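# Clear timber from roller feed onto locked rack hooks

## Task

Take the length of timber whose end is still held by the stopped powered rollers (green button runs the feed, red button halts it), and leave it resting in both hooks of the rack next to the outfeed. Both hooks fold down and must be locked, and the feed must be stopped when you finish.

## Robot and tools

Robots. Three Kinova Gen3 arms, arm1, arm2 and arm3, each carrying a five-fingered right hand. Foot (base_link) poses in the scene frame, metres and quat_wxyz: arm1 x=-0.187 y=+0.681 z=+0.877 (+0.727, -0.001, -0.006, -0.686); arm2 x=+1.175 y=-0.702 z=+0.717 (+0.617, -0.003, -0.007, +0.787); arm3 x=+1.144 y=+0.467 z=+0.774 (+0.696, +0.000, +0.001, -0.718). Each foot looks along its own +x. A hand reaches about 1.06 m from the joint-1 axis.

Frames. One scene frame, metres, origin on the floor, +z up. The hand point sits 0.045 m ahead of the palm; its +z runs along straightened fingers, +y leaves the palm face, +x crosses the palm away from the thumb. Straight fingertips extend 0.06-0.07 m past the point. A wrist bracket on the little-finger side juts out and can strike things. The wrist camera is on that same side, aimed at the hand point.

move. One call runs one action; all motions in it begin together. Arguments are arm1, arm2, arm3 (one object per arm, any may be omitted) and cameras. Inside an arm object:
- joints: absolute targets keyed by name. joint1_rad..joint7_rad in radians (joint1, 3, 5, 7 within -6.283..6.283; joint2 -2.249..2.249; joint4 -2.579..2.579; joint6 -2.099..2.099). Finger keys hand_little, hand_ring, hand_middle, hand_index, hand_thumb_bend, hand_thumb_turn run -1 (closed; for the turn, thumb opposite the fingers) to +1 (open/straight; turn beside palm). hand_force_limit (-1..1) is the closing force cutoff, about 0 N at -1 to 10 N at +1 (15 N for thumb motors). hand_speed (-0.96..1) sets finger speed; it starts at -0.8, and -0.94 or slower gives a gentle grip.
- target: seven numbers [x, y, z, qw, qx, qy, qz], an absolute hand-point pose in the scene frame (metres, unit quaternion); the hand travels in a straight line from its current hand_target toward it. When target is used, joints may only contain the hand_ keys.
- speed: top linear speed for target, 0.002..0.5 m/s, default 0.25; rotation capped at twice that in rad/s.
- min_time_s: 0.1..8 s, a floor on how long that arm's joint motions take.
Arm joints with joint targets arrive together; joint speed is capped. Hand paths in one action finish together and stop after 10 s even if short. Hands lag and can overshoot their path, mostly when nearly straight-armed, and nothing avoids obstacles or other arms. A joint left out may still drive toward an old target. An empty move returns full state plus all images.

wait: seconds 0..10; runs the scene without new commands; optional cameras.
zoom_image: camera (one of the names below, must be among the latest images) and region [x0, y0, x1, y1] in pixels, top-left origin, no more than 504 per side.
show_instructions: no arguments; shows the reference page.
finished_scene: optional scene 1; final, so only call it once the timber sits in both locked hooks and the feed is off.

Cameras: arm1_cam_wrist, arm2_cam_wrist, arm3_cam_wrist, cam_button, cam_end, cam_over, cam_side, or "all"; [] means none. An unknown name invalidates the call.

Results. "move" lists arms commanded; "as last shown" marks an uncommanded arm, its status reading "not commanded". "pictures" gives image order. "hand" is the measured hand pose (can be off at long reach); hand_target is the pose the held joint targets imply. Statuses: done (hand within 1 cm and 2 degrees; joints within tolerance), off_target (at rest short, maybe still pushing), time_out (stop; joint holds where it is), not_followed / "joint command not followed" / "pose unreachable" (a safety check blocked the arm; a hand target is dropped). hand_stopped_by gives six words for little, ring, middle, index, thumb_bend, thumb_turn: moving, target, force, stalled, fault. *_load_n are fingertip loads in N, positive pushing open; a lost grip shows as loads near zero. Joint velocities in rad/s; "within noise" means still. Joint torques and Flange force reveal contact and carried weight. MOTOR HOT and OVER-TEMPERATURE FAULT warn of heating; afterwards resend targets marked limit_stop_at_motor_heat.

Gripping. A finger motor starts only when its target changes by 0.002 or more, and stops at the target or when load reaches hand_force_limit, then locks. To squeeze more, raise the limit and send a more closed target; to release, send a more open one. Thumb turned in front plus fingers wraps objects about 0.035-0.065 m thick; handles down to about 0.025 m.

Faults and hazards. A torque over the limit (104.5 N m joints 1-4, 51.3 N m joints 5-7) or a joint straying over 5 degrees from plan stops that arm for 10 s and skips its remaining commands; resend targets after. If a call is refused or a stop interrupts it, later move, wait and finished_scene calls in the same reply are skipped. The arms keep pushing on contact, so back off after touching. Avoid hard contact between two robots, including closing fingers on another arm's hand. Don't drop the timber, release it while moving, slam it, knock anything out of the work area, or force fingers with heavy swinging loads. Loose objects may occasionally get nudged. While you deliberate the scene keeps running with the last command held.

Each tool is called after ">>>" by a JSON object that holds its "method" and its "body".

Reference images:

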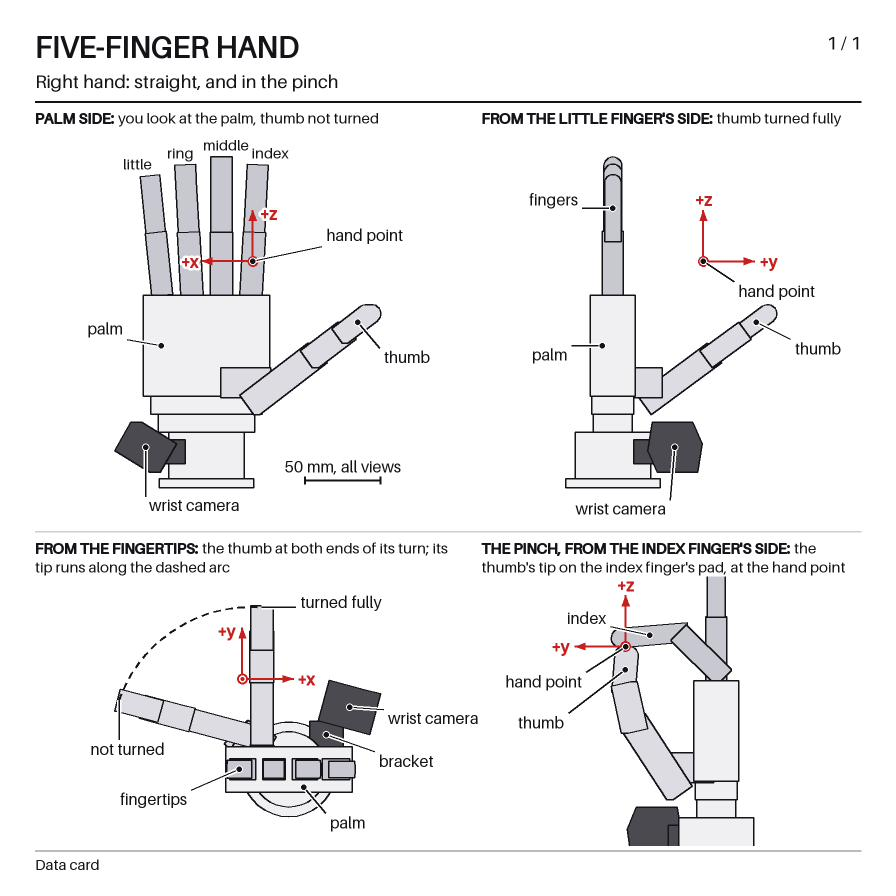

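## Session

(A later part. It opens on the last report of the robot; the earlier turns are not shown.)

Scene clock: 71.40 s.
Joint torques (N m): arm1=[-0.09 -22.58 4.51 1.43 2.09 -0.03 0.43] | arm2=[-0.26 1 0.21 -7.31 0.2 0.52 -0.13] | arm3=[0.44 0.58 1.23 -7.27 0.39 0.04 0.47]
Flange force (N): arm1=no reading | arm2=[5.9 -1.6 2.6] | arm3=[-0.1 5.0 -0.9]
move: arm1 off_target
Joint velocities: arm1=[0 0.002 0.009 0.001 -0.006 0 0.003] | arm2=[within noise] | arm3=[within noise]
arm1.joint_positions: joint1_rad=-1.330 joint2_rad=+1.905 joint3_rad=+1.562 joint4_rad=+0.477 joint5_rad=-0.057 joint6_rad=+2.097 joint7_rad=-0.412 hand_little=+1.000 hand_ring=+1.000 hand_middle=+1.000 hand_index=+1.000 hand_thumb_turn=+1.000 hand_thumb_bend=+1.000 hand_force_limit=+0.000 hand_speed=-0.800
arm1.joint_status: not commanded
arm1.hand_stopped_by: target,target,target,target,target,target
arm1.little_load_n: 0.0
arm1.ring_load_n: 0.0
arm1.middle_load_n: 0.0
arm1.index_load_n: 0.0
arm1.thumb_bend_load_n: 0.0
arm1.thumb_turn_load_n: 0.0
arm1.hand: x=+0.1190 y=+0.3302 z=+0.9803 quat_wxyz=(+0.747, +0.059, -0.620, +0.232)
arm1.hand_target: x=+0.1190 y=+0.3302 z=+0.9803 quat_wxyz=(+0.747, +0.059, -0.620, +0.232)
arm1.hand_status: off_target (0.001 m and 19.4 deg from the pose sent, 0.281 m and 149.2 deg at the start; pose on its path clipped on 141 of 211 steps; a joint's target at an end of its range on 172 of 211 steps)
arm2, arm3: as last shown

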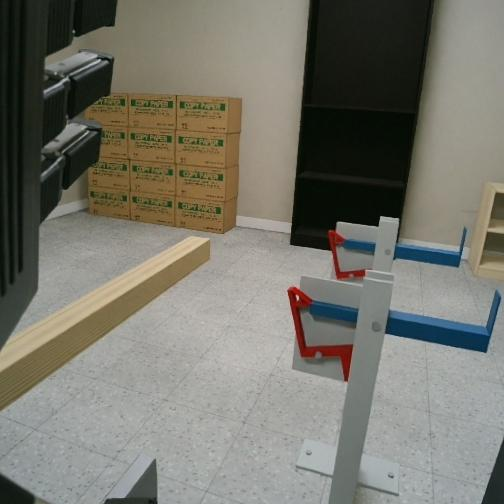

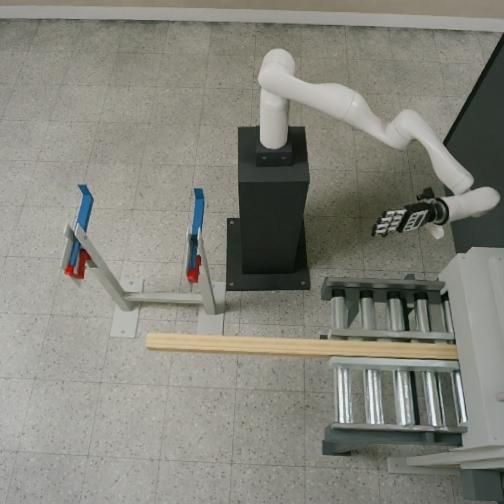

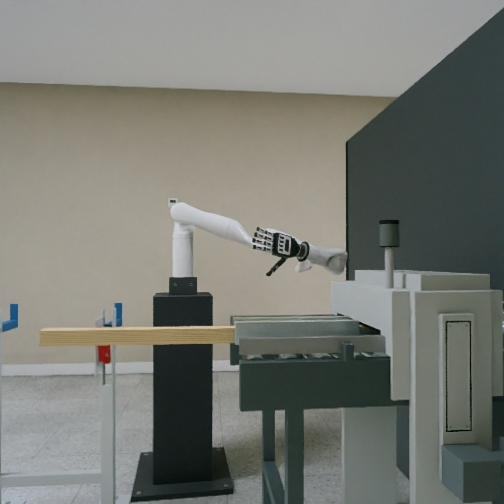

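>>> {"method": "zoom_image", "body": {"camera": "arm1_cam_wrist", "region": [170, 220, 230, 280]}}

>>> {"method": "zoom_image", "body": {"camera": "arm1_cam_wrist", "region": [440, 270, 504, 370]}}

>>> {"method": "move", "body": {"arm1": {"target": [-0.081, 0.3302, 0.9803, 0.747, 0.059, -0.620, 0.232], "speed": 0.2}, "cameras": ["arm1_cam_wrist", "cam_over"]}}

>>> {"method": "zoom_image", "body": {"camera": "arm1_cam_wrist", "region": [280, 270, 504, 494]}}

>>> {"method": "zoom_image", "body": {"camera": "arm1_cam_wrist", "region": [130, 200, 230, 300]}}

Scaled by 8.400 from the camera's image (finer frame: 720x720).

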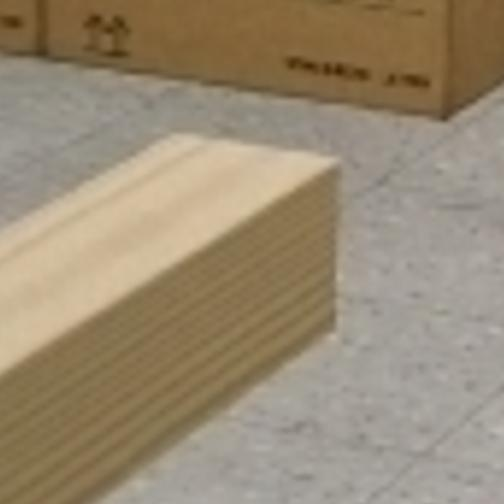

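Scaled by 5.040 from the camera's image (finer frame: 720x720).

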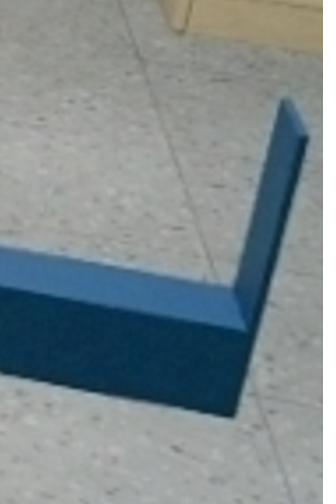

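Scene clock: 80.57 s.
Joint torques (N m): arm1=[-0.22 -14.82 7.73 3.67 2.42 0.01 0.32] | arm2=[-0.25 1.04 0.2 -7.31 0.23 0.55 -0.1] | arm3=[0.41 0.64 1.22 -7.26 0.39 0.07 0.44]
Flange force (N): arm1=[-0.3 -0.6 -0.7] | arm2=[6.0 -1.5 2.7] | arm3=[0.0 4.8 -0.8]
move: arm1 done
Joint velocities: within noise
arm1.joint_positions: joint1_rad=-1.634 joint2_rad=+2.019 joint3_rad=+1.443 joint4_rad=+1.493 joint5_rad=-0.172 joint6_rad=+1.352 joint7_rad=-0.403 hand_little=+1.000 hand_ring=+1.000 hand_middle=+1.000 hand_index=+1.000 hand_thumb_turn=+1.000 hand_thumb_bend=+1.000 hand_force_limit=+0.000 hand_speed=-0.800
arm1.joint_status: not commanded
arm1.hand_stopped_by: target,target,target,target,target,target
arm1.little_load_n: 0.0
arm1.ring_load_n: 0.0
arm1.middle_load_n: 0.0
arm1.index_load_n: 0.0
arm1.thumb_bend_load_n: 0.0
arm1.thumb_turn_load_n: 0.0
arm1.hand: x=-0.0810 y=+0.3302 z=+0.9803 quat_wxyz=(+0.747, +0.059, -0.620, +0.232)
arm1.hand_target: x=-0.0810 y=+0.3302 z=+0.9803 quat_wxyz=(+0.747, +0.059, -0.620, +0.232)
arm1.hand_status: done (0.000 m and 0.0 deg from the pose sent, 0.200 m and 0.0 deg at the start)
arm2.joint_positions: joint1_rad=+0.708 joint2_rad=-0.282 joint3_rad=-0.151 joint4_rad=+1.554 joint5_rad=+0.035 joint6_rad=+1.956 joint7_rad=-1.768 hand_little=+1.000 hand_ring=+1.000 hand_middle=+1.000 hand_index=+1.000 hand_thumb_turn=+1.000 hand_thumb_bend=+1.000 hand_force_limit=+0.000 hand_speed=-0.800
arm2.joint_status: not commanded
arm2.hand_stopped_by: target,target,target,target,target,target
arm2.little_load_n: 0.0
arm2.ring_load_n: 0.0
arm2.middle_load_n: 0.0
arm2.index_load_n: 0.0
arm2.thumb_bend_load_n: 0.0
arm2.thumb_turn_load_n: 0.0
arm2.hand: x=+1.2083 y=-0.5110 z=+1.1721 quat_wxyz=(+0.001, +0.495, -0.867, +0.057)
arm2.hand_target: x=+1.2083 y=-0.5110 z=+1.1721 quat_wxyz=(+0.001, +0.495, -0.867, +0.057)
arm2.hand_status: not commanded
arm3.joint_positions: joint1_rad=+0.362 joint2_rad=-0.482 joint3_rad=-0.168 joint4_rad=+1.635 joint5_rad=-0.061 joint6_rad=+1.896 joint7_rad=-2.109 hand_little=+1.000 hand_ring=+1.000 hand_middle=+1.000 hand_index=+1.000 hand_thumb_turn=+1.000 hand_thumb_bend=+1.000 hand_force_limit=+0.000 hand_speed=-0.800
arm3.joint_status: not commanded
arm3.hand_stopped_by: target,target,target,target,target,target
arm3.little_load_n: 0.0
arm3.ring_load_n: 0.0
arm3.middle_load_n: 0.0
arm3.index_load_n: -0.5
arm3.thumb_bend_load_n: 0.0
arm3.thumb_turn_load_n: 0.0
arm3.hand: x=+1.1452 y=+0.2838 z=+1.2405 quat_wxyz=(-0.027, -0.917, -0.396, +0.034)
arm3.hand_target: x=+1.1452 y=+0.2838 z=+1.2405 quat_wxyz=(-0.027, -0.917, -0.396, +0.034)
arm3.hand_status: not commanded

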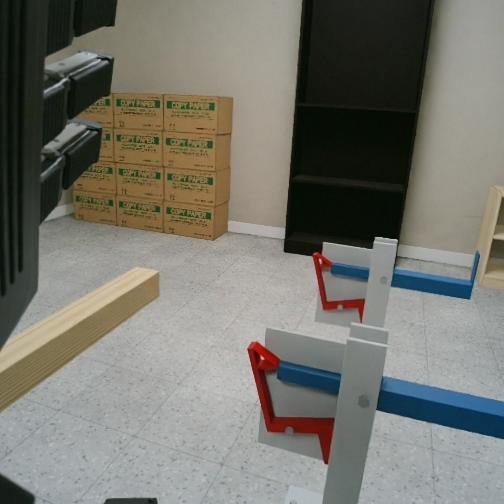

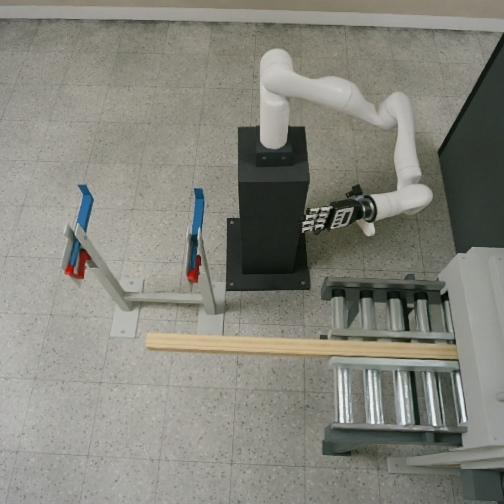

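Scaled by 2.250 from the camera's image (finer frame: 720x720).

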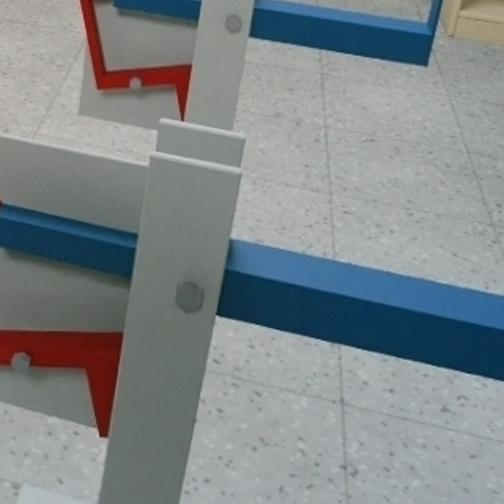

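Scaled by 5.040 from the camera's image (finer frame: 720x720).

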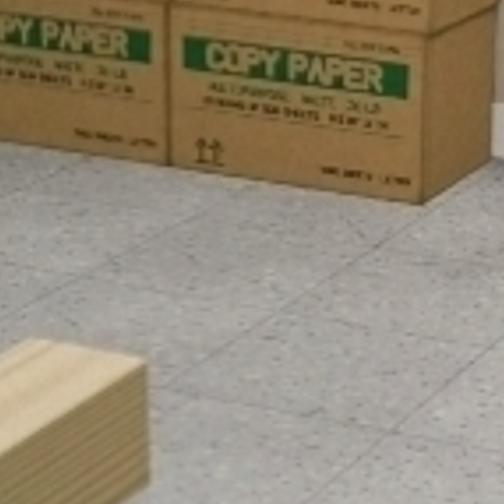

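>>> {"method": "zoom_image", "body": {"camera": "arm1_cam_wrist", "region": [240, 320, 340, 470]}}

>>> {"method": "zoom_image", "body": {"camera": "arm1_cam_wrist", "region": [300, 230, 400, 330]}}

>>> {"method": "move", "body": {"arm1": {"target": [-0.081, 0.1802, 0.9803, 0.747, 0.059, -0.620, 0.232], "speed": 0.2}, "cameras": ["arm1_cam_wrist", "cam_over"]}}

>>> {"method": "zoom_image", "body": {"camera": "arm1_cam_wrist", "region": [280, 230, 504, 454]}}

Scaled by 3.360 from the camera's image (finer frame: 720x720).

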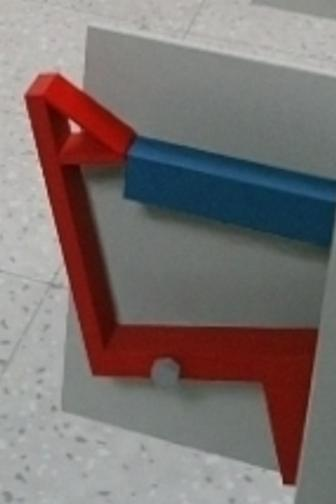

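Scaled by 5.040 from the camera's image (finer frame: 720x720).

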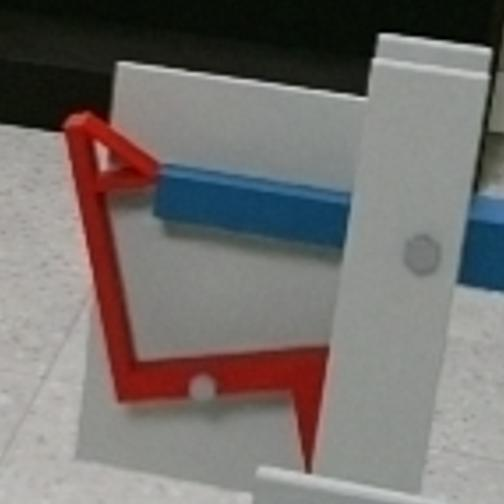

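Scene clock: 82.80 s.
Joint torques (N m): arm1=[-0.17 -18.96 7.85 3.16 2.37 0.04 0.26] | arm2=[-0.23 1.04 0.22 -7.31 0.23 0.54 -0.13] | arm3=[0.38 0.61 1.2 -7.25 0.41 0.04 0.46]
Flange force (N): arm1=[-0.4 -0.8 -0.8] | arm2=[6.0 -1.5 2.7] | arm3=[0.0 4.9 -0.9]
move: arm1 done
Joint velocities: within noise
arm1.joint_positions: joint1_rad=-1.227 joint2_rad=+1.986 joint3_rad=+1.570 joint4_rad=+1.070 joint5_rad=-0.099 joint6_rad=+1.404 joint7_rad=-0.438 hand_little=+1.000 hand_ring=+1.000 hand_middle=+1.000 hand_index=+1.000 hand_thumb_turn=+1.000 hand_thumb_bend=+1.000 hand_force_limit=+0.000 hand_speed=-0.800
arm1.joint_status: not commanded
arm1.hand_stopped_by: target,target,target,target,target,target
arm1.little_load_n: 0.0
arm1.ring_load_n: 0.0
arm1.middle_load_n: 0.0
arm1.index_load_n: 0.0
arm1.thumb_bend_load_n: 0.0
arm1.thumb_turn_load_n: 0.0
arm1.hand: x=-0.0810 y=+0.1802 z=+0.9803 quat_wxyz=(+0.747, +0.059, -0.620, +0.232)
arm1.hand_target: x=-0.0810 y=+0.1802 z=+0.9803 quat_wxyz=(+0.747, +0.059, -0.620, +0.232)
arm1.hand_status: done (0.000 m and 0.0 deg from the pose sent, 0.150 m and 0.0 deg at the start)
arm2, arm3: as last shown
arm3.index_load_n: 0.0

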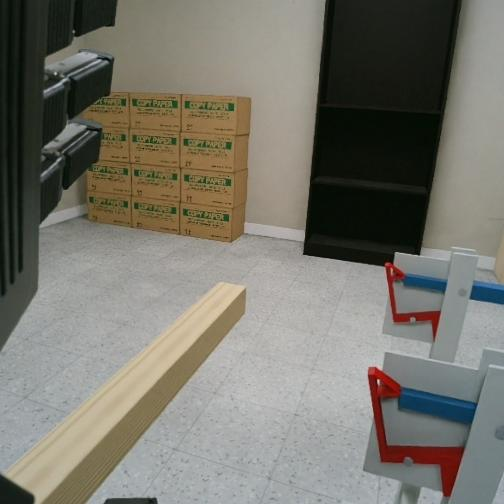

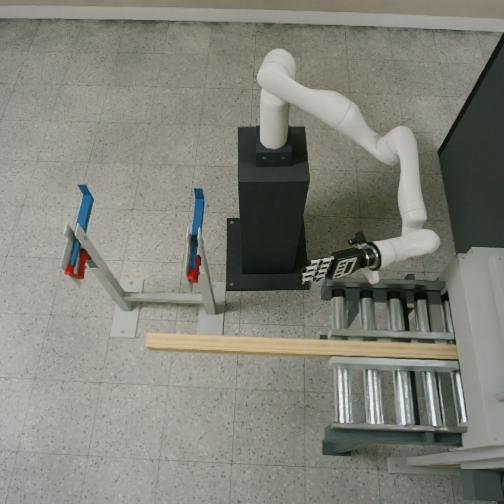

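Scaled by 2.250 from the camera's image (finer frame: 720x720).

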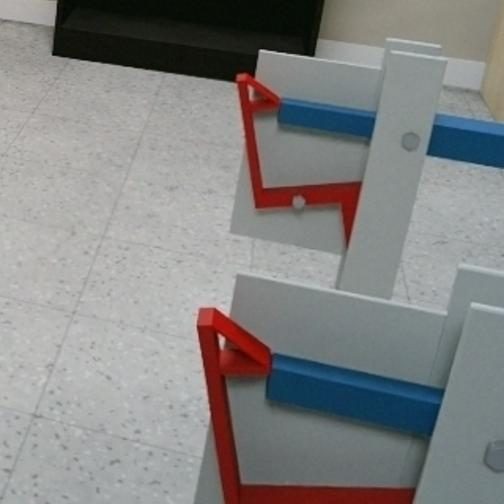

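>>> {"method": "zoom_image", "body": {"camera": "arm1_cam_wrist", "region": [200, 260, 280, 340]}}

>>> {"method": "zoom_image", "body": {"camera": "arm1_cam_wrist", "region": [350, 340, 430, 420]}}

Scaled by 6.300 from the camera's image (finer frame: 720x720).

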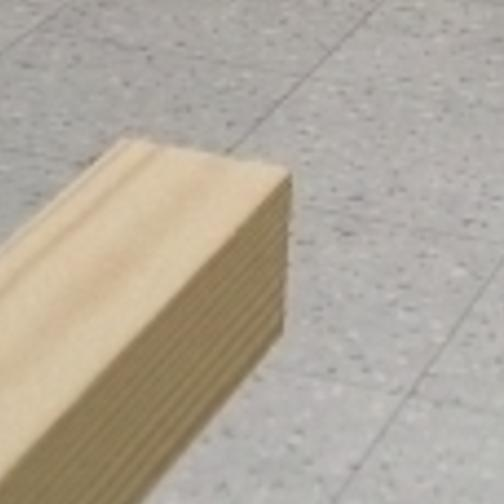

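Scaled by 6.300 from the camera's image (finer frame: 720x720).

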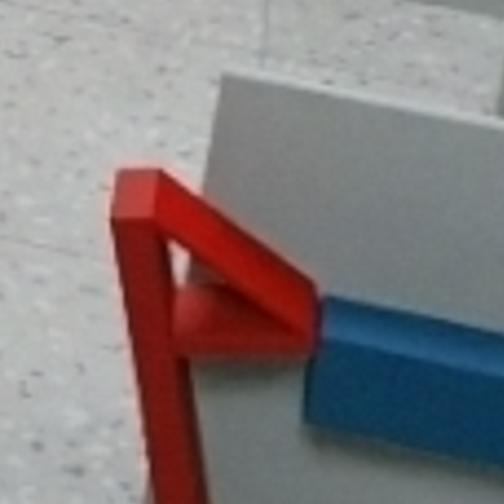

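>>> {"method": "move", "body": {"arm1": {"target": [0.0, 0.33, 1.28, 0.747, 0.059, -0.620, 0.232], "speed": 0.25}}}

>>> {"method": "move", "body": {"arm1": {"target": [-0.15, 0.33, 1.28, 0.010, -0.936, -0.353, -0.004], "speed": 0.3}, "cameras": ["cam_over", "cam_side"]}}

Scene clock: 108.80 s.
Joint torques (N m): arm1=[-0.09 -18.21 8.28 -0.38 2.51 -1.05 0.3] | arm2=[-0.26 1.03 0.22 -7.29 0.22 0.55 -0.1] | arm3=[0.42 0.6 1.25 -7.25 0.38 0.02 0.47]
Flange force (N): arm1=[-0.3 -0.8 -1.1] | arm2=[6.0 -1.5 2.6] | arm3=[0.0 5.0 -1.0]
move: arm1 done
Joint velocities: within noise
arm1.joint_positions: joint1_rad=-1.573 joint2_rad=+1.562 joint3_rad=+1.784 joint4_rad=+1.344 joint5_rad=+0.162 joint6_rad=+1.420 joint7_rad=-0.012 hand_little=+1.000 hand_ring=+1.000 hand_middle=+1.000 hand_index=+1.000 hand_thumb_turn=+1.000 hand_thumb_bend=+1.000 hand_force_limit=+0.000 hand_speed=-0.800
arm1.joint_status: not commanded
arm1.hand_stopped_by: target,target,target,target,target,target
arm1.little_load_n: 0.0
arm1.ring_load_n: 0.0
arm1.middle_load_n: 0.0
arm1.index_load_n: 0.0
arm1.thumb_bend_load_n: 0.0
arm1.thumb_turn_load_n: 0.0
arm1.hand: x=+0.0000 y=+0.3300 z=+1.2800 quat_wxyz=(+0.747, +0.059, -0.620, +0.232)
arm1.hand_target: x=+0.0000 y=+0.3300 z=+1.2800 quat_wxyz=(+0.747, +0.059, -0.620, +0.232)
arm1.hand_status: done (0.000 m and 0.0 deg from the pose sent, 0.345 m and 0.0 deg at the start)
arm2, arm3: as last shown
pictures: none

Scene clock: 114.07 s.
Joint torques (N m): arm1=[-0.27 -5.61 3.51 -6.99 0.22 -0.57 0.29] | arm2=[-0.23 1.02 0.2 -7.29 0.2 0.55 -0.1] | arm3=[0.4 0.59 1.26 -7.3 0.39 0.03 0.47]
Flange force (N): arm1=[-0.9 1.3 -2.1] | arm2=[5.9 -1.5 2.6] | arm3=[0.0 5.0 -0.8]
move: arm1 done
Joint velocities: within noise
arm1.joint_positions: joint1_rad=-1.313 joint2_rad=+0.532 joint3_rad=+2.026 joint4_rad=+1.570 joint5_rad=-0.463 joint6_rad=+1.820 joint7_rad=-1.816 hand_little=+1.000 hand_ring=+1.000 hand_middle=+1.000 hand_index=+1.000 hand_thumb_turn=+1.000 hand_thumb_bend=+1.000 hand_force_limit=+0.000 hand_speed=-0.800
arm1.joint_status: not commanded
arm1.hand_stopped_by: target,target,target,target,target,target
arm1.little_load_n: 0.0
arm1.ring_load_n: 0.0
arm1.middle_load_n: 0.0
arm1.index_load_n: 0.0
arm1.thumb_bend_load_n: 0.0
arm1.thumb_turn_load_n: 0.0
arm1.hand: x=-0.1500 y=+0.3300 z=+1.2800 quat_wxyz=(+0.010, -0.936, -0.353, -0.004)
arm1.hand_target: x=-0.1500 y=+0.3300 z=+1.2800 quat_wxyz=(+0.010, -0.936, -0.353, -0.004)
arm1.hand_status: done (0.000 m and 0.0 deg from the pose sent, 0.150 m and 160.4 deg at the start; a joint's target at an end of its range on 54 of 158 steps)
arm2, arm3: as last shown
arm2.thumb_bend_load_n: -0.5

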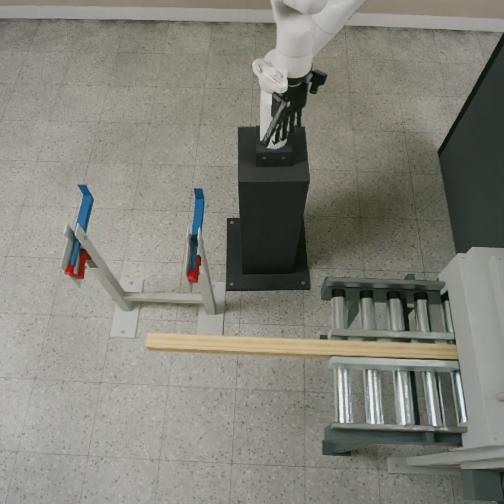

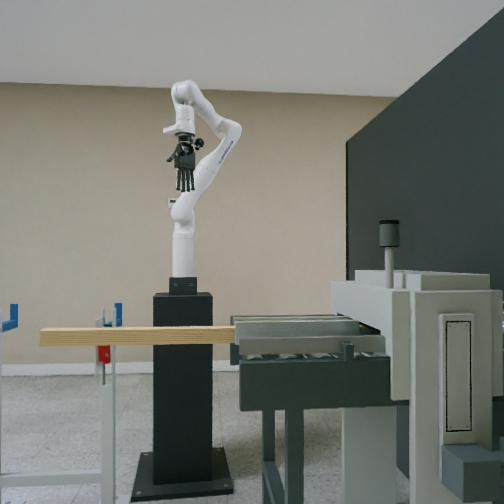

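>>> {"method": "move", "body": {"arm1": {"joints": {"joint1_rad": 0.56, "joint2_rad": -0.317, "joint3_rad": -0.116, "joint4_rad": 1.544, "joint5_rad": -0.012, "joint6_rad": 1.932, "joint7_rad": -2.76}, "min_time_s": 4}}}

>>> {"method": "move", "body": {"arm1": {"target": [-0.43, 0.20, 1.05, 0, 1, 0, 0], "speed": 0.2, "joints": {"hand_little": -1, "hand_ring": -1, "hand_middle": -1}}, "cameras": ["arm1_cam_wrist", "cam_over", "cam_side"]}}

Scene clock: 120.80 s.
Joint torques (N m): arm1=[-0.25 -1.03 0.15 -7.52 0.23 -0.52 0.3] | arm2=[-0.23 1 0.18 -7.3 0.19 0.55 -0.1] | arm3=[0.39 0.58 1.24 -7.28 0.37 0.06 0.49]
Flange force (N): arm1=[2.0 -0.9 -1.2] | arm2=[5.9 -1.6 2.6] | arm3=[-0.1 5.1 -0.8]
move: arm1 done
Joint velocities: within noise
arm1.joint_positions: joint1_rad=+0.560 joint2_rad=-0.317 joint3_rad=-0.116 joint4_rad=+1.544 joint5_rad=-0.012 joint6_rad=+1.932 joint7_rad=-2.760 hand_little=+1.000 hand_ring=+1.000 hand_middle=+1.000 hand_index=+1.000 hand_thumb_turn=+1.000 hand_thumb_bend=+1.000 hand_force_limit=+0.000 hand_speed=-0.800
arm1.joint_status: all done
arm1.hand_stopped_by: target,target,target,target,target,target
arm1.little_load_n: -0.5
arm1.ring_load_n: 0.0
arm1.middle_load_n: 0.0
arm1.index_load_n: 0.0
arm1.thumb_bend_load_n: 0.0
arm1.thumb_turn_load_n: 0.0
arm1.hand: x=-0.2955 y=+0.4846 z=+1.3452 quat_wxyz=(+0.009, -1.000, +0.003, +0.005)
arm1.hand_target: x=-0.2955 y=+0.4846 z=+1.3452 quat_wxyz=(+0.009, -1.000, +0.003, +0.005)
arm1.hand_status: not commanded
arm2, arm3: as last shown
arm2.thumb_bend_load_n: 0.0
pictures: none

Scene clock: 124.90 s.
Joint torques (N m): arm1=[-0.42 -15.82 -0.25 -6.99 0.21 -0.55 0.27] | arm2=[-0.27 1.03 0.2 -7.3 0.22 0.54 -0.11] | arm3=[0.43 0.6 1.24 -7.27 0.37 0.04 0.52]
Flange force (N): arm1=[0.0 0.2 -1.6] | arm2=[6.0 -1.5 2.6] | arm3=[0.0 5.1 -0.9]
move: arm1 done
Joint velocities: within noise
arm1.joint_positions: joint1_rad=+0.535 joint2_rad=+0.506 joint3_rad=-0.111 joint4_rad=+1.601 joint5_rad=+0.073 joint6_rad=+1.045 joint7_rad=-2.799 hand_little=-1.000 hand_ring=-1.000 hand_middle=-1.000 hand_index=+1.000 hand_thumb_turn=+1.000 hand_thumb_bend=+1.000 hand_force_limit=+0.000 hand_speed=-0.800
arm1.joint_status: all done
arm1.hand_stopped_by: target,target,target,target,target,target
arm1.little_load_n: 0.0
arm1.ring_load_n: 0.0
arm1.middle_load_n: 0.0
arm1.index_load_n: 0.0
arm1.thumb_bend_load_n: -0.5
arm1.thumb_turn_load_n: 0.0
arm1.hand: x=-0.4300 y=+0.2000 z=+1.0500 quat_wxyz=(+0.000, -1.000, +0.000, +0.000)
arm1.hand_target: x=-0.4300 y=+0.2000 z=+1.0500 quat_wxyz=(+0.000, -1.000, +0.000, +0.000)
arm1.hand_status: done (0.000 m and 0.0 deg from the pose sent, 0.432 m and 1.2 deg at the start)
arm2, arm3: as last shown
arm3.thumb_bend_load_n: -0.5

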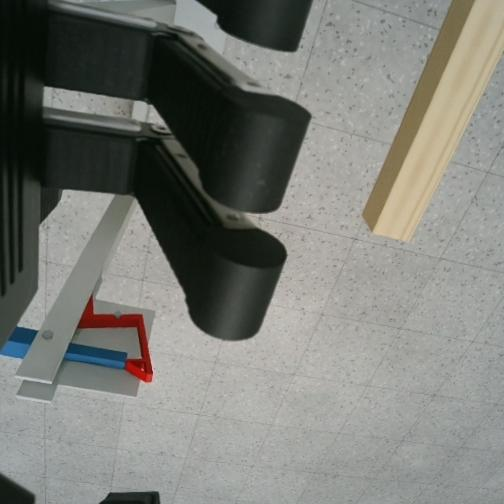

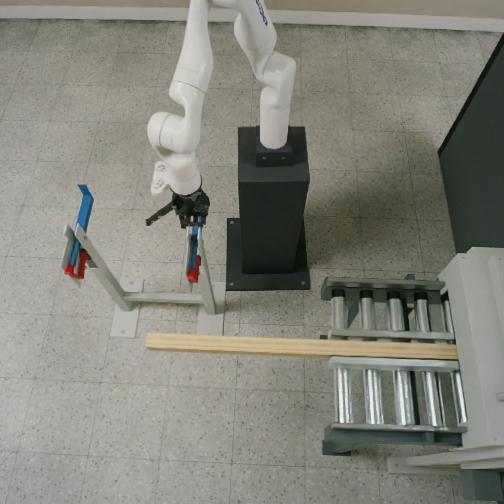

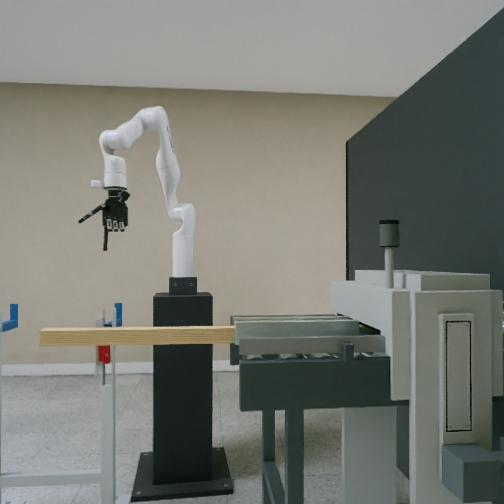

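>>> {"method": "move", "body": {"arm1": {"target": [-0.43, 0.22, 0.95, 0, 1, 0, 0], "speed": 0.2, "joints": {"hand_little": 1, "hand_ring": 1, "hand_middle": 1}}, "cameras": ["arm1_cam_wrist"]}}

>>> {"method": "zoom_image", "body": {"camera": "arm1_cam_wrist", "region": [20, 120, 270, 370]}}

Scene clock: 130.50 s.
Joint torques (N m): arm1=[-0.49 -16.21 -0.25 -5.44 0.2 -0.55 0.3] | arm2=[-0.28 1.03 0.23 -7.29 0.2 0.55 -0.12] | arm3=[0.36 0.64 1.22 -7.24 0.38 0.04 0.47]
Flange force (N): arm1=[-0.3 0.6 -1.6] | arm2=[6.0 -1.6 2.6] | arm3=[0.0 4.9 -0.9]
move: arm1 done
Joint velocities: within noise
arm1.joint_positions: joint1_rad=+0.548 joint2_rad=+0.623 joint3_rad=-0.100 joint4_rad=+1.787 joint5_rad=+0.100 joint6_rad=+0.743 joint7_rad=-2.807 hand_little=+1.000 hand_ring=+1.000 hand_middle=+1.000 hand_index=+1.000 hand_thumb_turn=+1.000 hand_thumb_bend=+1.000 hand_force_limit=+0.000 hand_speed=-0.800
arm1.joint_status: all done
arm1.hand_stopped_by: target,target,target,target,target,target
arm1.little_load_n: 0.0
arm1.ring_load_n: 0.0
arm1.middle_load_n: 0.5
arm1.index_load_n: 0.0
arm1.thumb_bend_load_n: 0.0
arm1.thumb_turn_load_n: 0.0
arm1.hand: x=-0.4300 y=+0.2200 z=+0.9500 quat_wxyz=(+0.000, -1.000, +0.000, +0.000)
arm1.hand_target: x=-0.4300 y=+0.2200 z=+0.9500 quat_wxyz=(+0.000, -1.000, +0.000, +0.000)
arm1.hand_status: done (0.000 m and 0.0 deg from the pose sent, 0.102 m and 0.0 deg at the start)
arm2, arm3: as last shown
arm3.thumb_bend_load_n: 0.0

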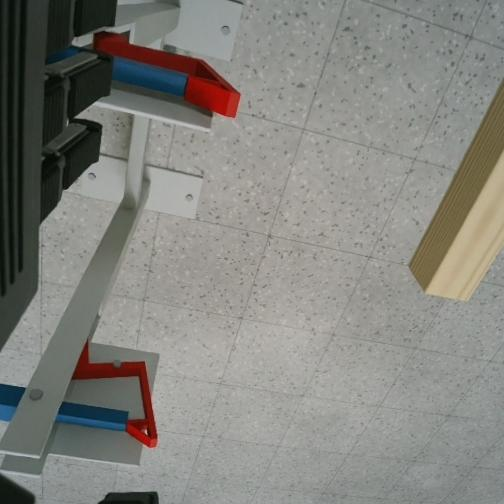

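Scaled by 2.016 from the camera's image (finer frame: 720x720).

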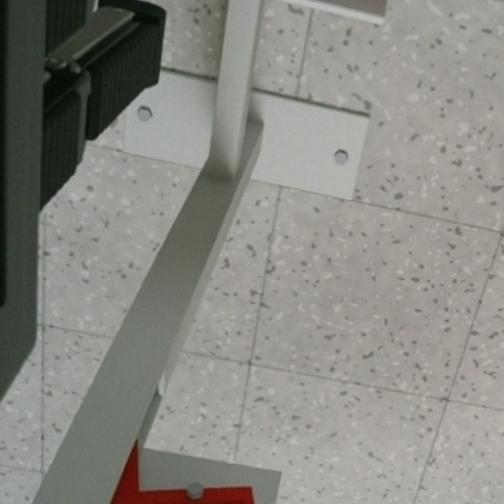

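>>> {"method": "zoom_image", "body": {"camera": "arm1_cam_wrist", "region": [90, 10, 250, 150]}}

>>> {"method": "move", "body": {"arm1": {"target": [-0.33, 0.22, 0.95, 0, 1, 0, 0], "speed": 0.2}, "cameras": ["arm1_cam_wrist"]}}

>>> {"method": "zoom_image", "body": {"camera": "arm1_cam_wrist", "region": [40, 100, 240, 300]}}

Scaled by 3.150 from the camera's image (finer frame: 720x720).

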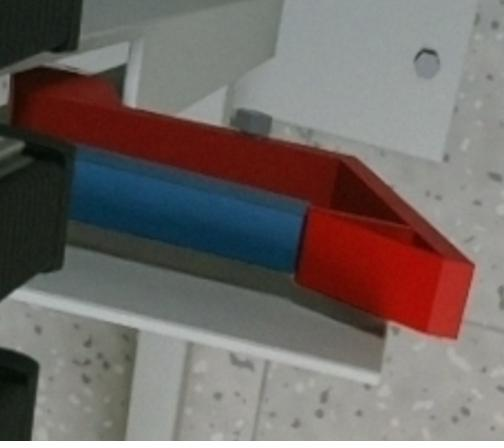

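Scene clock: 133.00 s.
Joint torques (N m): arm1=[-0.4 -14.75 -0.17 -5.12 0.26 -0.58 0.29] | arm2=[-0.22 1.02 0.17 -7.29 0.23 0.56 -0.1] | arm3=[0.39 0.55 1.24 -7.29 0.4 0.03 0.48]
Flange force (N): arm1=[0.0 0.2 -2.1] | arm2=[5.9 -1.6 2.7] | arm3=[-0.1 5.1 -0.8]
move: arm1 done
Joint velocities: within noise
arm1.joint_positions: joint1_rad=+0.333 joint2_rad=+0.566 joint3_rad=-0.099 joint4_rad=+1.913 joint5_rad=+0.098 joint6_rad=+0.675 joint7_rad=-3.028 hand_little=+1.000 hand_ring=+1.000 hand_middle=+1.000 hand_index=+1.000 hand_thumb_turn=+1.000 hand_thumb_bend=+1.000 hand_force_limit=+0.000 hand_speed=-0.800
arm1.joint_status: not commanded
arm1.hand_stopped_by: target,target,target,target,target,target
arm1.little_load_n: 0.0
arm1.ring_load_n: 0.0
arm1.middle_load_n: 0.0
arm1.index_load_n: 0.0
arm1.thumb_bend_load_n: 0.0
arm1.thumb_turn_load_n: 0.0
arm1.hand: x=-0.3300 y=+0.2200 z=+0.9500 quat_wxyz=(+0.000, -1.000, +0.000, +0.000)
arm1.hand_target: x=-0.3300 y=+0.2200 z=+0.9500 quat_wxyz=(+0.000, -1.000, +0.000, +0.000)
arm1.hand_status: done (0.000 m and 0.0 deg from the pose sent, 0.100 m and 0.0 deg at the start)
arm2, arm3: as last shown

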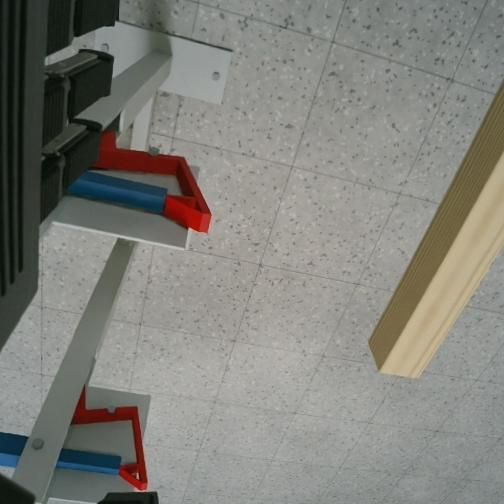

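Scaled by 2.520 from the camera's image (finer frame: 720x720).

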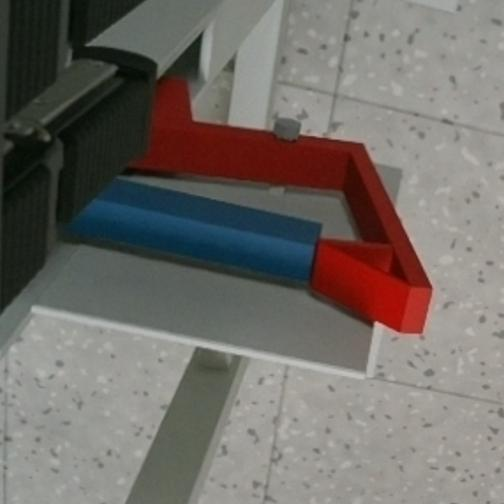

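>>> {"method": "move", "body": {"arm1": {"target": [-0.4345, 0.225, 0.88, 0, 1, 0, 0], "speed": 0.2, "joints": {"hand_little": -1, "hand_ring": -1, "hand_middle": -1}}, "cameras": ["cam_end", "cam_over"]}}

>>> {"method": "move", "body": {"arm1": {"target": [-0.4345, 0.225, 0.80, 0, 1, 0, 0], "speed": 0.05}, "cameras": ["cam_end", "cam_side", "arm1_cam_wrist"]}}

>>> {"method": "zoom_image", "body": {"camera": "cam_end", "region": [130, 180, 504, 400]}}

>>> {"method": "zoom_image", "body": {"camera": "cam_side", "region": [60, 200, 180, 400]}}

Scene clock: 141.80 s.
Joint torques (N m): arm1=[-0.44 -16.97 -0.17 -4.33 0.23 -0.54 0.29] | arm2=[-0.23 1.02 0.19 -7.29 0.21 0.53 -0.13] | arm3=[0.41 0.63 1.23 -7.24 0.4 0.03 0.48]
Flange force (N): arm1=[-0.3 0.6 -1.6] | arm2=[5.9 -1.7 2.6] | arm3=[0.0 5.0 -1.0]
move: arm1 done
Joint velocities: within noise
arm1.joint_positions: joint1_rad=+0.555 joint2_rad=+0.756 joint3_rad=-0.088 joint4_rad=+1.837 joint5_rad=+0.132 joint6_rad=+0.561 joint7_rad=-2.821 hand_little=-1.000 hand_ring=-1.000 hand_middle=-1.000 hand_index=+1.000 hand_thumb_turn=+1.000 hand_thumb_bend=+1.000 hand_force_limit=+0.000 hand_speed=-0.800
arm1.joint_status: all done
arm1.hand_stopped_by: target,target,target,target,target,target
arm1.little_load_n: 0.0
arm1.ring_load_n: 0.0
arm1.middle_load_n: 0.0
arm1.index_load_n: 0.0
arm1.thumb_bend_load_n: 0.0
arm1.thumb_turn_load_n: 0.0
arm1.hand: x=-0.4345 y=+0.2250 z=+0.8800 quat_wxyz=(+0.000, -1.000, +0.000, +0.000)
arm1.hand_target: x=-0.4345 y=+0.2250 z=+0.8800 quat_wxyz=(+0.000, -1.000, +0.000, +0.000)
arm1.hand_status: done (0.000 m and 0.0 deg from the pose sent, 0.126 m and 0.0 deg at the start)
arm2.joint_positions: joint1_rad=+0.708 joint2_rad=-0.282 joint3_rad=-0.151 joint4_rad=+1.554 joint5_rad=+0.035 joint6_rad=+1.956 joint7_rad=-1.768 hand_little=+1.000 hand_ring=+1.000 hand_middle=+1.000 hand_index=+1.000 hand_thumb_turn=+1.000 hand_thumb_bend=+1.000 hand_force_limit=+0.000 hand_speed=-0.800
arm2.joint_status: not commanded
arm2.hand_stopped_by: target,target,target,target,target,target
arm2.little_load_n: 0.0
arm2.ring_load_n: 0.0
arm2.middle_load_n: 0.0
arm2.index_load_n: 0.0
arm2.thumb_bend_load_n: 0.0
arm2.thumb_turn_load_n: 0.0
arm2.hand: x=+1.2083 y=-0.5110 z=+1.1721 quat_wxyz=(+0.001, +0.495, -0.867, +0.057)
arm2.hand_target: x=+1.2083 y=-0.5110 z=+1.1721 quat_wxyz=(+0.001, +0.495, -0.867, +0.057)
arm2.hand_status: not commanded
arm3.joint_positions: joint1_rad=+0.362 joint2_rad=-0.482 joint3_rad=-0.168 joint4_rad=+1.635 joint5_rad=-0.061 joint6_rad=+1.896 joint7_rad=-2.109 hand_little=+1.000 hand_ring=+1.000 hand_middle=+1.000 hand_index=+1.000 hand_thumb_turn=+1.000 hand_thumb_bend=+1.000 hand_force_limit=+0.000 hand_speed=-0.800
arm3.joint_status: not commanded
arm3.hand_stopped_by: target,target,target,target,target,target
arm3.little_load_n: 0.0
arm3.ring_load_n: 0.0
arm3.middle_load_n: 0.0
arm3.index_load_n: 0.0
arm3.thumb_bend_load_n: 0.0
arm3.thumb_turn_load_n: 0.0
arm3.hand: x=+1.1452 y=+0.2838 z=+1.2405 quat_wxyz=(-0.027, -0.917, -0.396, +0.034)
arm3.hand_target: x=+1.1452 y=+0.2838 z=+1.2405 quat_wxyz=(-0.027, -0.917, -0.396, +0.034)
arm3.hand_status: not commanded

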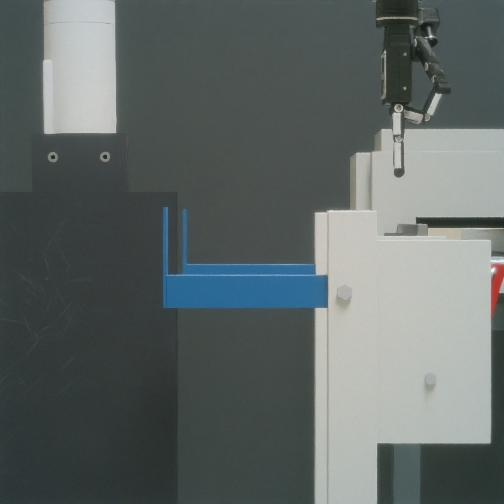

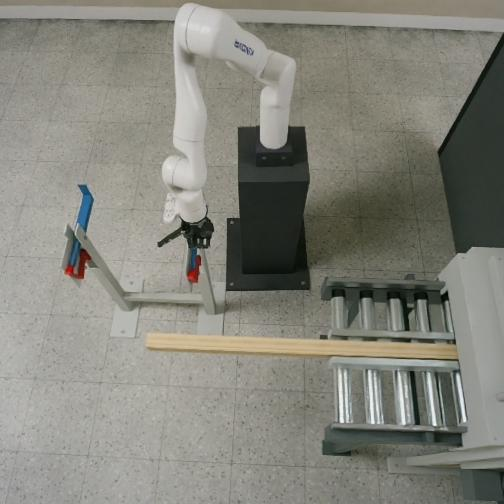

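Scene clock: 143.90 s.
Joint torques (N m): arm1=[-0.44 -17.99 -0.02 -3.04 0.19 -0.59 0.28] | arm2=[-0.23 1.04 0.21 -7.35 0.19 0.55 -0.12] | arm3=[0.39 0.58 1.22 -7.22 0.39 0.03 0.44]
Flange force (N): arm1=[-0.7 1.1 -1.4] | arm2=[6.0 -1.6 2.9] | arm3=[-0.2 4.9 -1.1]
move: arm1 done
Joint velocities: within noise
arm1.joint_positions: joint1_rad=+0.537 joint2_rad=+0.931 joint3_rad=-0.059 joint4_rad=+1.838 joint5_rad=+0.153 joint6_rad=+0.383 joint7_rad=-2.840 hand_little=-1.000 hand_ring=-1.000 hand_middle=-1.000 hand_index=+1.000 hand_thumb_turn=+1.000 hand_thumb_bend=+1.000 hand_force_limit=+0.000 hand_speed=-0.800
arm1.joint_status: not commanded
arm1.hand_stopped_by: target,target,target,target,target,target
arm1.little_load_n: 0.0
arm1.ring_load_n: 0.0
arm1.middle_load_n: 0.0
arm1.index_load_n: 0.0
arm1.thumb_bend_load_n: 0.0
arm1.thumb_turn_load_n: 0.0
arm1.hand: x=-0.4345 y=+0.2250 z=+0.8000 quat_wxyz=(+0.000, -1.000, +0.000, +0.000)
arm1.hand_target: x=-0.4345 y=+0.2250 z=+0.8000 quat_wxyz=(+0.000, -1.000, +0.000, +0.000)
arm1.hand_status: done (0.000 m and 0.0 deg from the pose sent, 0.080 m and 0.0 deg at the start)
arm2, arm3: as last shown
pictures: arm1_cam_wrist, cam_end, cam_side

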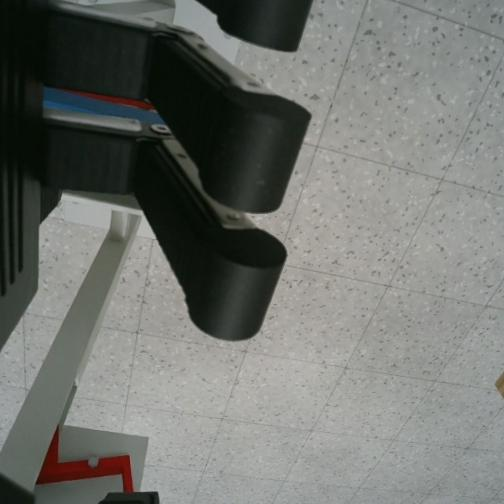

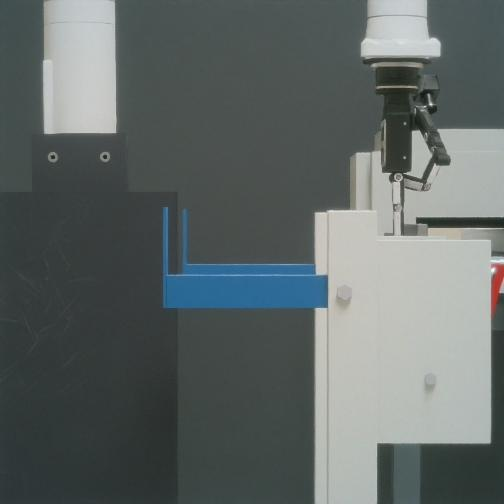

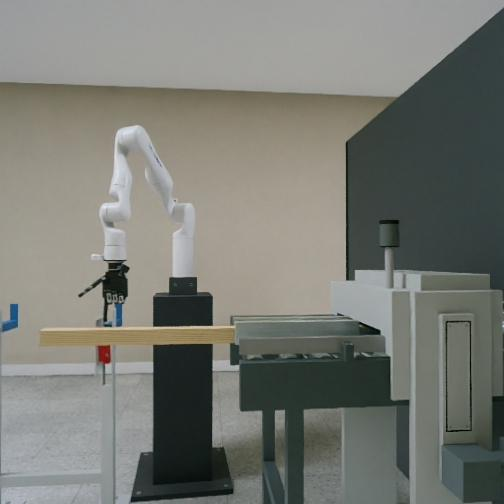

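Scaled by 1.348 from the camera's image (finer frame: 720x720).

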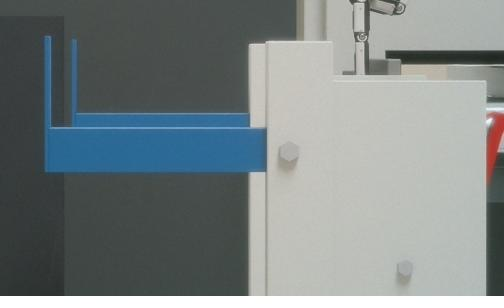

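Scaled by 2.520 from the camera's image (finer frame: 720x720).

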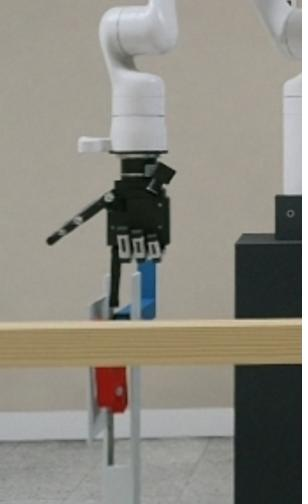

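>>> {"method": "move", "body": {"arm1": {"target": [-0.4345, 0.225, 0.788, 0, 1, 0, 0], "speed": 0.02}, "cameras": ["cam_end"]}}

>>> {"method": "move", "body": {"arm1": {"target": [-0.4345, 0.225, 0.780, 0, 1, 0, 0], "speed": 0.02}, "cameras": ["cam_end"]}}

Scene clock: 145.53 s.
Joint torques (N m): arm1=[-0.42 -18.11 0.05 -2.87 0.2 -0.58 0.26] | arm2=[-0.25 0.98 0.19 -7.33 0.21 0.55 -0.12] | arm3=[0.4 0.6 1.21 -7.2 0.4 0.02 0.47]
Flange force (N): arm1=[-0.6 1.1 -1.4] | arm2=[5.9 -1.6 2.8] | arm3=[-0.1 5.0 -1.2]
move: arm1 done
Joint velocities: within noise
arm1.joint_positions: joint1_rad=+0.535 joint2_rad=+0.959 joint3_rad=-0.054 joint4_rad=+1.834 joint5_rad=+0.155 joint6_rad=+0.359 joint7_rad=-2.842 hand_little=-1.000 hand_ring=-1.000 hand_middle=-1.000 hand_index=+1.000 hand_thumb_turn=+1.000 hand_thumb_bend=+1.000 hand_force_limit=+0.000 hand_speed=-0.800
arm1.joint_status: not commanded
arm1.hand_stopped_by: target,target,target,target,target,target
arm1.little_load_n: 0.0
arm1.ring_load_n: 0.0
arm1.middle_load_n: 0.0
arm1.index_load_n: 0.0
arm1.thumb_bend_load_n: 0.0
arm1.thumb_turn_load_n: 0.0
arm1.hand: x=-0.4345 y=+0.2250 z=+0.7880 quat_wxyz=(+0.000, -1.000, +0.000, +0.000)
arm1.hand_target: x=-0.4345 y=+0.2250 z=+0.7880 quat_wxyz=(+0.000, -1.000, +0.000, +0.000)
arm1.hand_status: done (0.000 m and 0.0 deg from the pose sent, 0.012 m and 0.0 deg at the start)
arm2, arm3: as last shown
arm2.thumb_bend_load_n: -0.5
arm3.middle_load_n: 0.5

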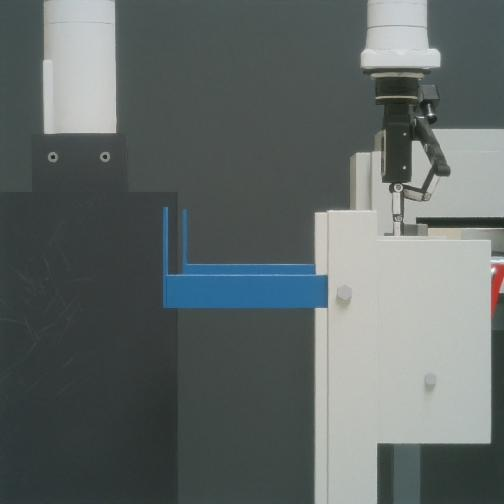

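Scene clock: 146.50 s.
Joint torques (N m): arm1=[-0.44 -18.16 -0.02 -2.8 0.18 -0.6 0.28] | arm2=[-0.23 1.04 0.19 -7.29 0.21 0.54 -0.12] | arm3=[0.38 0.6 1.2 -7.26 0.41 0.02 0.47]
Flange force (N): arm1=[-0.6 1.0 -1.5] | arm2=[6.0 -1.6 2.6] | arm3=[0.0 4.9 -1.0]
move: arm1 done
Joint velocities: within noise
arm1.joint_positions: joint1_rad=+0.533 joint2_rad=+0.977 joint3_rad=-0.052 joint4_rad=+1.831 joint5_rad=+0.157 joint6_rad=+0.344 joint7_rad=-2.844 hand_little=-1.000 hand_ring=-1.000 hand_middle=-1.000 hand_index=+1.000 hand_thumb_turn=+1.000 hand_thumb_bend=+1.000 hand_force_limit=+0.000 hand_speed=-0.800
arm1.joint_status: not commanded
arm1.hand_stopped_by: target,target,target,target,target,target
arm1.little_load_n: 0.0
arm1.ring_load_n: 0.0
arm1.middle_load_n: 0.0
arm1.index_load_n: 0.0
arm1.thumb_bend_load_n: -0.5
arm1.thumb_turn_load_n: 0.0
arm1.hand: x=-0.4345 y=+0.2250 z=+0.7800 quat_wxyz=(+0.000, -1.000, +0.000, +0.000)
arm1.hand_target: x=-0.4345 y=+0.2250 z=+0.7800 quat_wxyz=(+0.000, -1.000, +0.000, +0.000)
arm1.hand_status: done (0.000 m and 0.0 deg from the pose sent, 0.008 m and 0.0 deg at the start)
arm2, arm3: as last shown
arm2.thumb_bend_load_n: 0.0
arm3.little_load_n: 0.5
arm3.middle_load_n: 0.0

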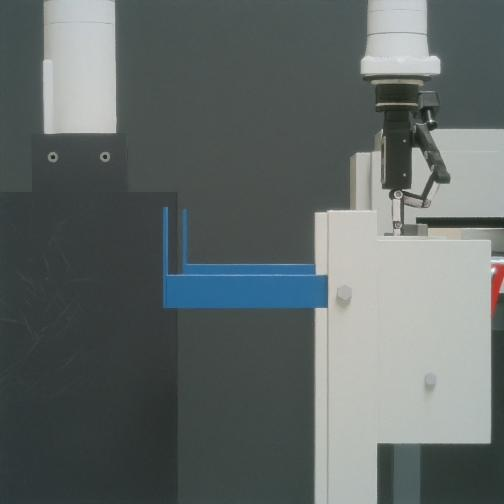

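>>> {"method": "move", "body": {"arm1": {"target": [-0.4345, 0.225, 0.773, 0, 1, 0, 0], "speed": 0.02}, "cameras": ["cam_end"]}}

>>> {"method": "move", "body": {"arm1": {"target": [-0.4345, 0.225, 0.767, 0, 1, 0, 0], "speed": 0.02}, "cameras": ["cam_end"]}}

Scene clock: 148.20 s.
Joint torques (N m): arm1=[-0.16 -15.48 0.39 -2.28 0.25 -0.64 0.24] | arm2=[-0.28 1.01 0.22 -7.31 0.2 0.55 -0.12] | arm3=[0.41 0.58 1.24 -7.26 0.39 0.08 0.42]
Flange force (N): arm1=[0.1 0.8 -7.8] | arm2=[5.9 -1.6 2.7] | arm3=[-0.2 4.9 -0.8]
move: arm1 done
Joint velocities: within noise
arm1.joint_positions: joint1_rad=+0.531 joint2_rad=+0.994 joint3_rad=-0.049 joint4_rad=+1.827 joint5_rad=+0.158 joint6_rad=+0.331 joint7_rad=-2.845 hand_little=-1.000 hand_ring=-1.000 hand_middle=-1.000 hand_index=+1.000 hand_thumb_turn=+1.000 hand_thumb_bend=+1.000 hand_force_limit=+0.000 hand_speed=-0.800
arm1.joint_status: not commanded
arm1.hand_stopped_by: target,target,target,target,target,target
arm1.little_load_n: 0.0
arm1.ring_load_n: 0.0
arm1.middle_load_n: 0.0
arm1.index_load_n: 0.0
arm1.thumb_bend_load_n: -0.5
arm1.thumb_turn_load_n: 0.0
arm1.hand: x=-0.4345 y=+0.2250 z=+0.7730 quat_wxyz=(+0.000, -1.000, +0.000, +0.000)
arm1.hand_target: x=-0.4345 y=+0.2250 z=+0.7730 quat_wxyz=(+0.000, -1.000, +0.000, +0.000)
arm1.hand_status: done (0.000 m and 0.0 deg from the pose sent, 0.007 m and 0.0 deg at the start)
arm2, arm3: as last shown
arm3.little_load_n: 0.0

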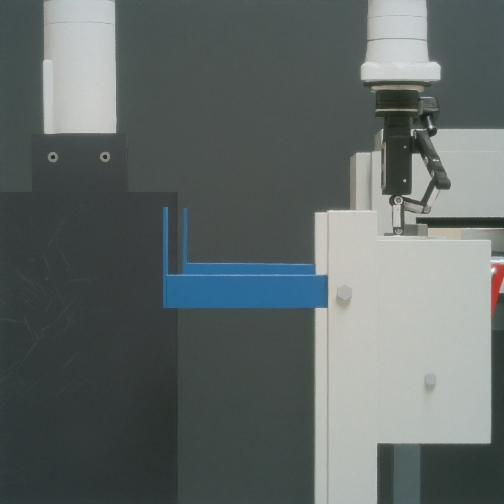

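Scene clock: 149.17 s.
Joint torques (N m): arm1=[1.63 14.69 1.2 -3.91 0.66 -5.65 0.69] | arm2=[-0.25 1.04 0.22 -7.29 0.2 0.53 -0.12] | arm3=[0.4 0.57 1.21 -7.3 0.39 0.04 0.45]
Flange force (N): arm1=[11.2 -10.9 -88.1] | arm2=[6.0 -1.6 2.6] | arm3=[-0.1 4.8 -0.8]
move: arm1 done
Joint velocities: within noise
arm1.joint_positions: joint1_rad=+0.530 joint2_rad=+1.008 joint3_rad=-0.047 joint4_rad=+1.824 joint5_rad=+0.159 joint6_rad=+0.320 joint7_rad=-2.846 hand_little=-1.000 hand_ring=-1.000 hand_middle=-1.000 hand_index=+1.000 hand_thumb_turn=+1.000 hand_thumb_bend=+1.000 hand_force_limit=+0.000 hand_speed=-0.800
arm1.joint_status: not commanded
arm1.hand_stopped_by: target,target,target,target,target,target
arm1.little_load_n: 0.0
arm1.ring_load_n: 0.0
arm1.middle_load_n: 0.0
arm1.index_load_n: 1.0
arm1.thumb_bend_load_n: 0.0
arm1.thumb_turn_load_n: 0.0
arm1.hand: x=-0.4345 y=+0.2250 z=+0.7670 quat_wxyz=(+0.000, -1.000, +0.000, +0.000)
arm1.hand_target: x=-0.4345 y=+0.2250 z=+0.7670 quat_wxyz=(+0.000, -1.000, +0.000, +0.000)
arm1.hand_status: done (0.000 m and 0.0 deg from the pose sent, 0.006 m and 0.0 deg at the start)
arm2, arm3: as last shown
arm3.ring_load_n: 0.5

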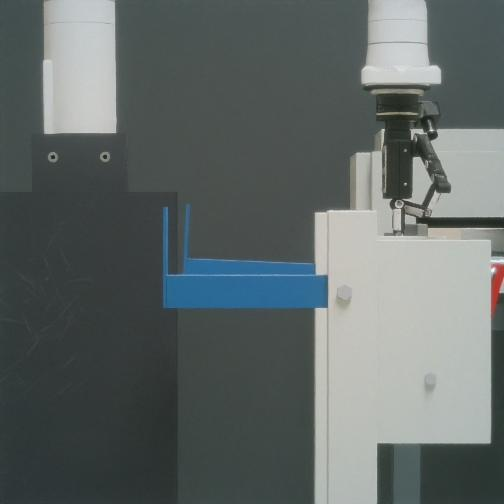

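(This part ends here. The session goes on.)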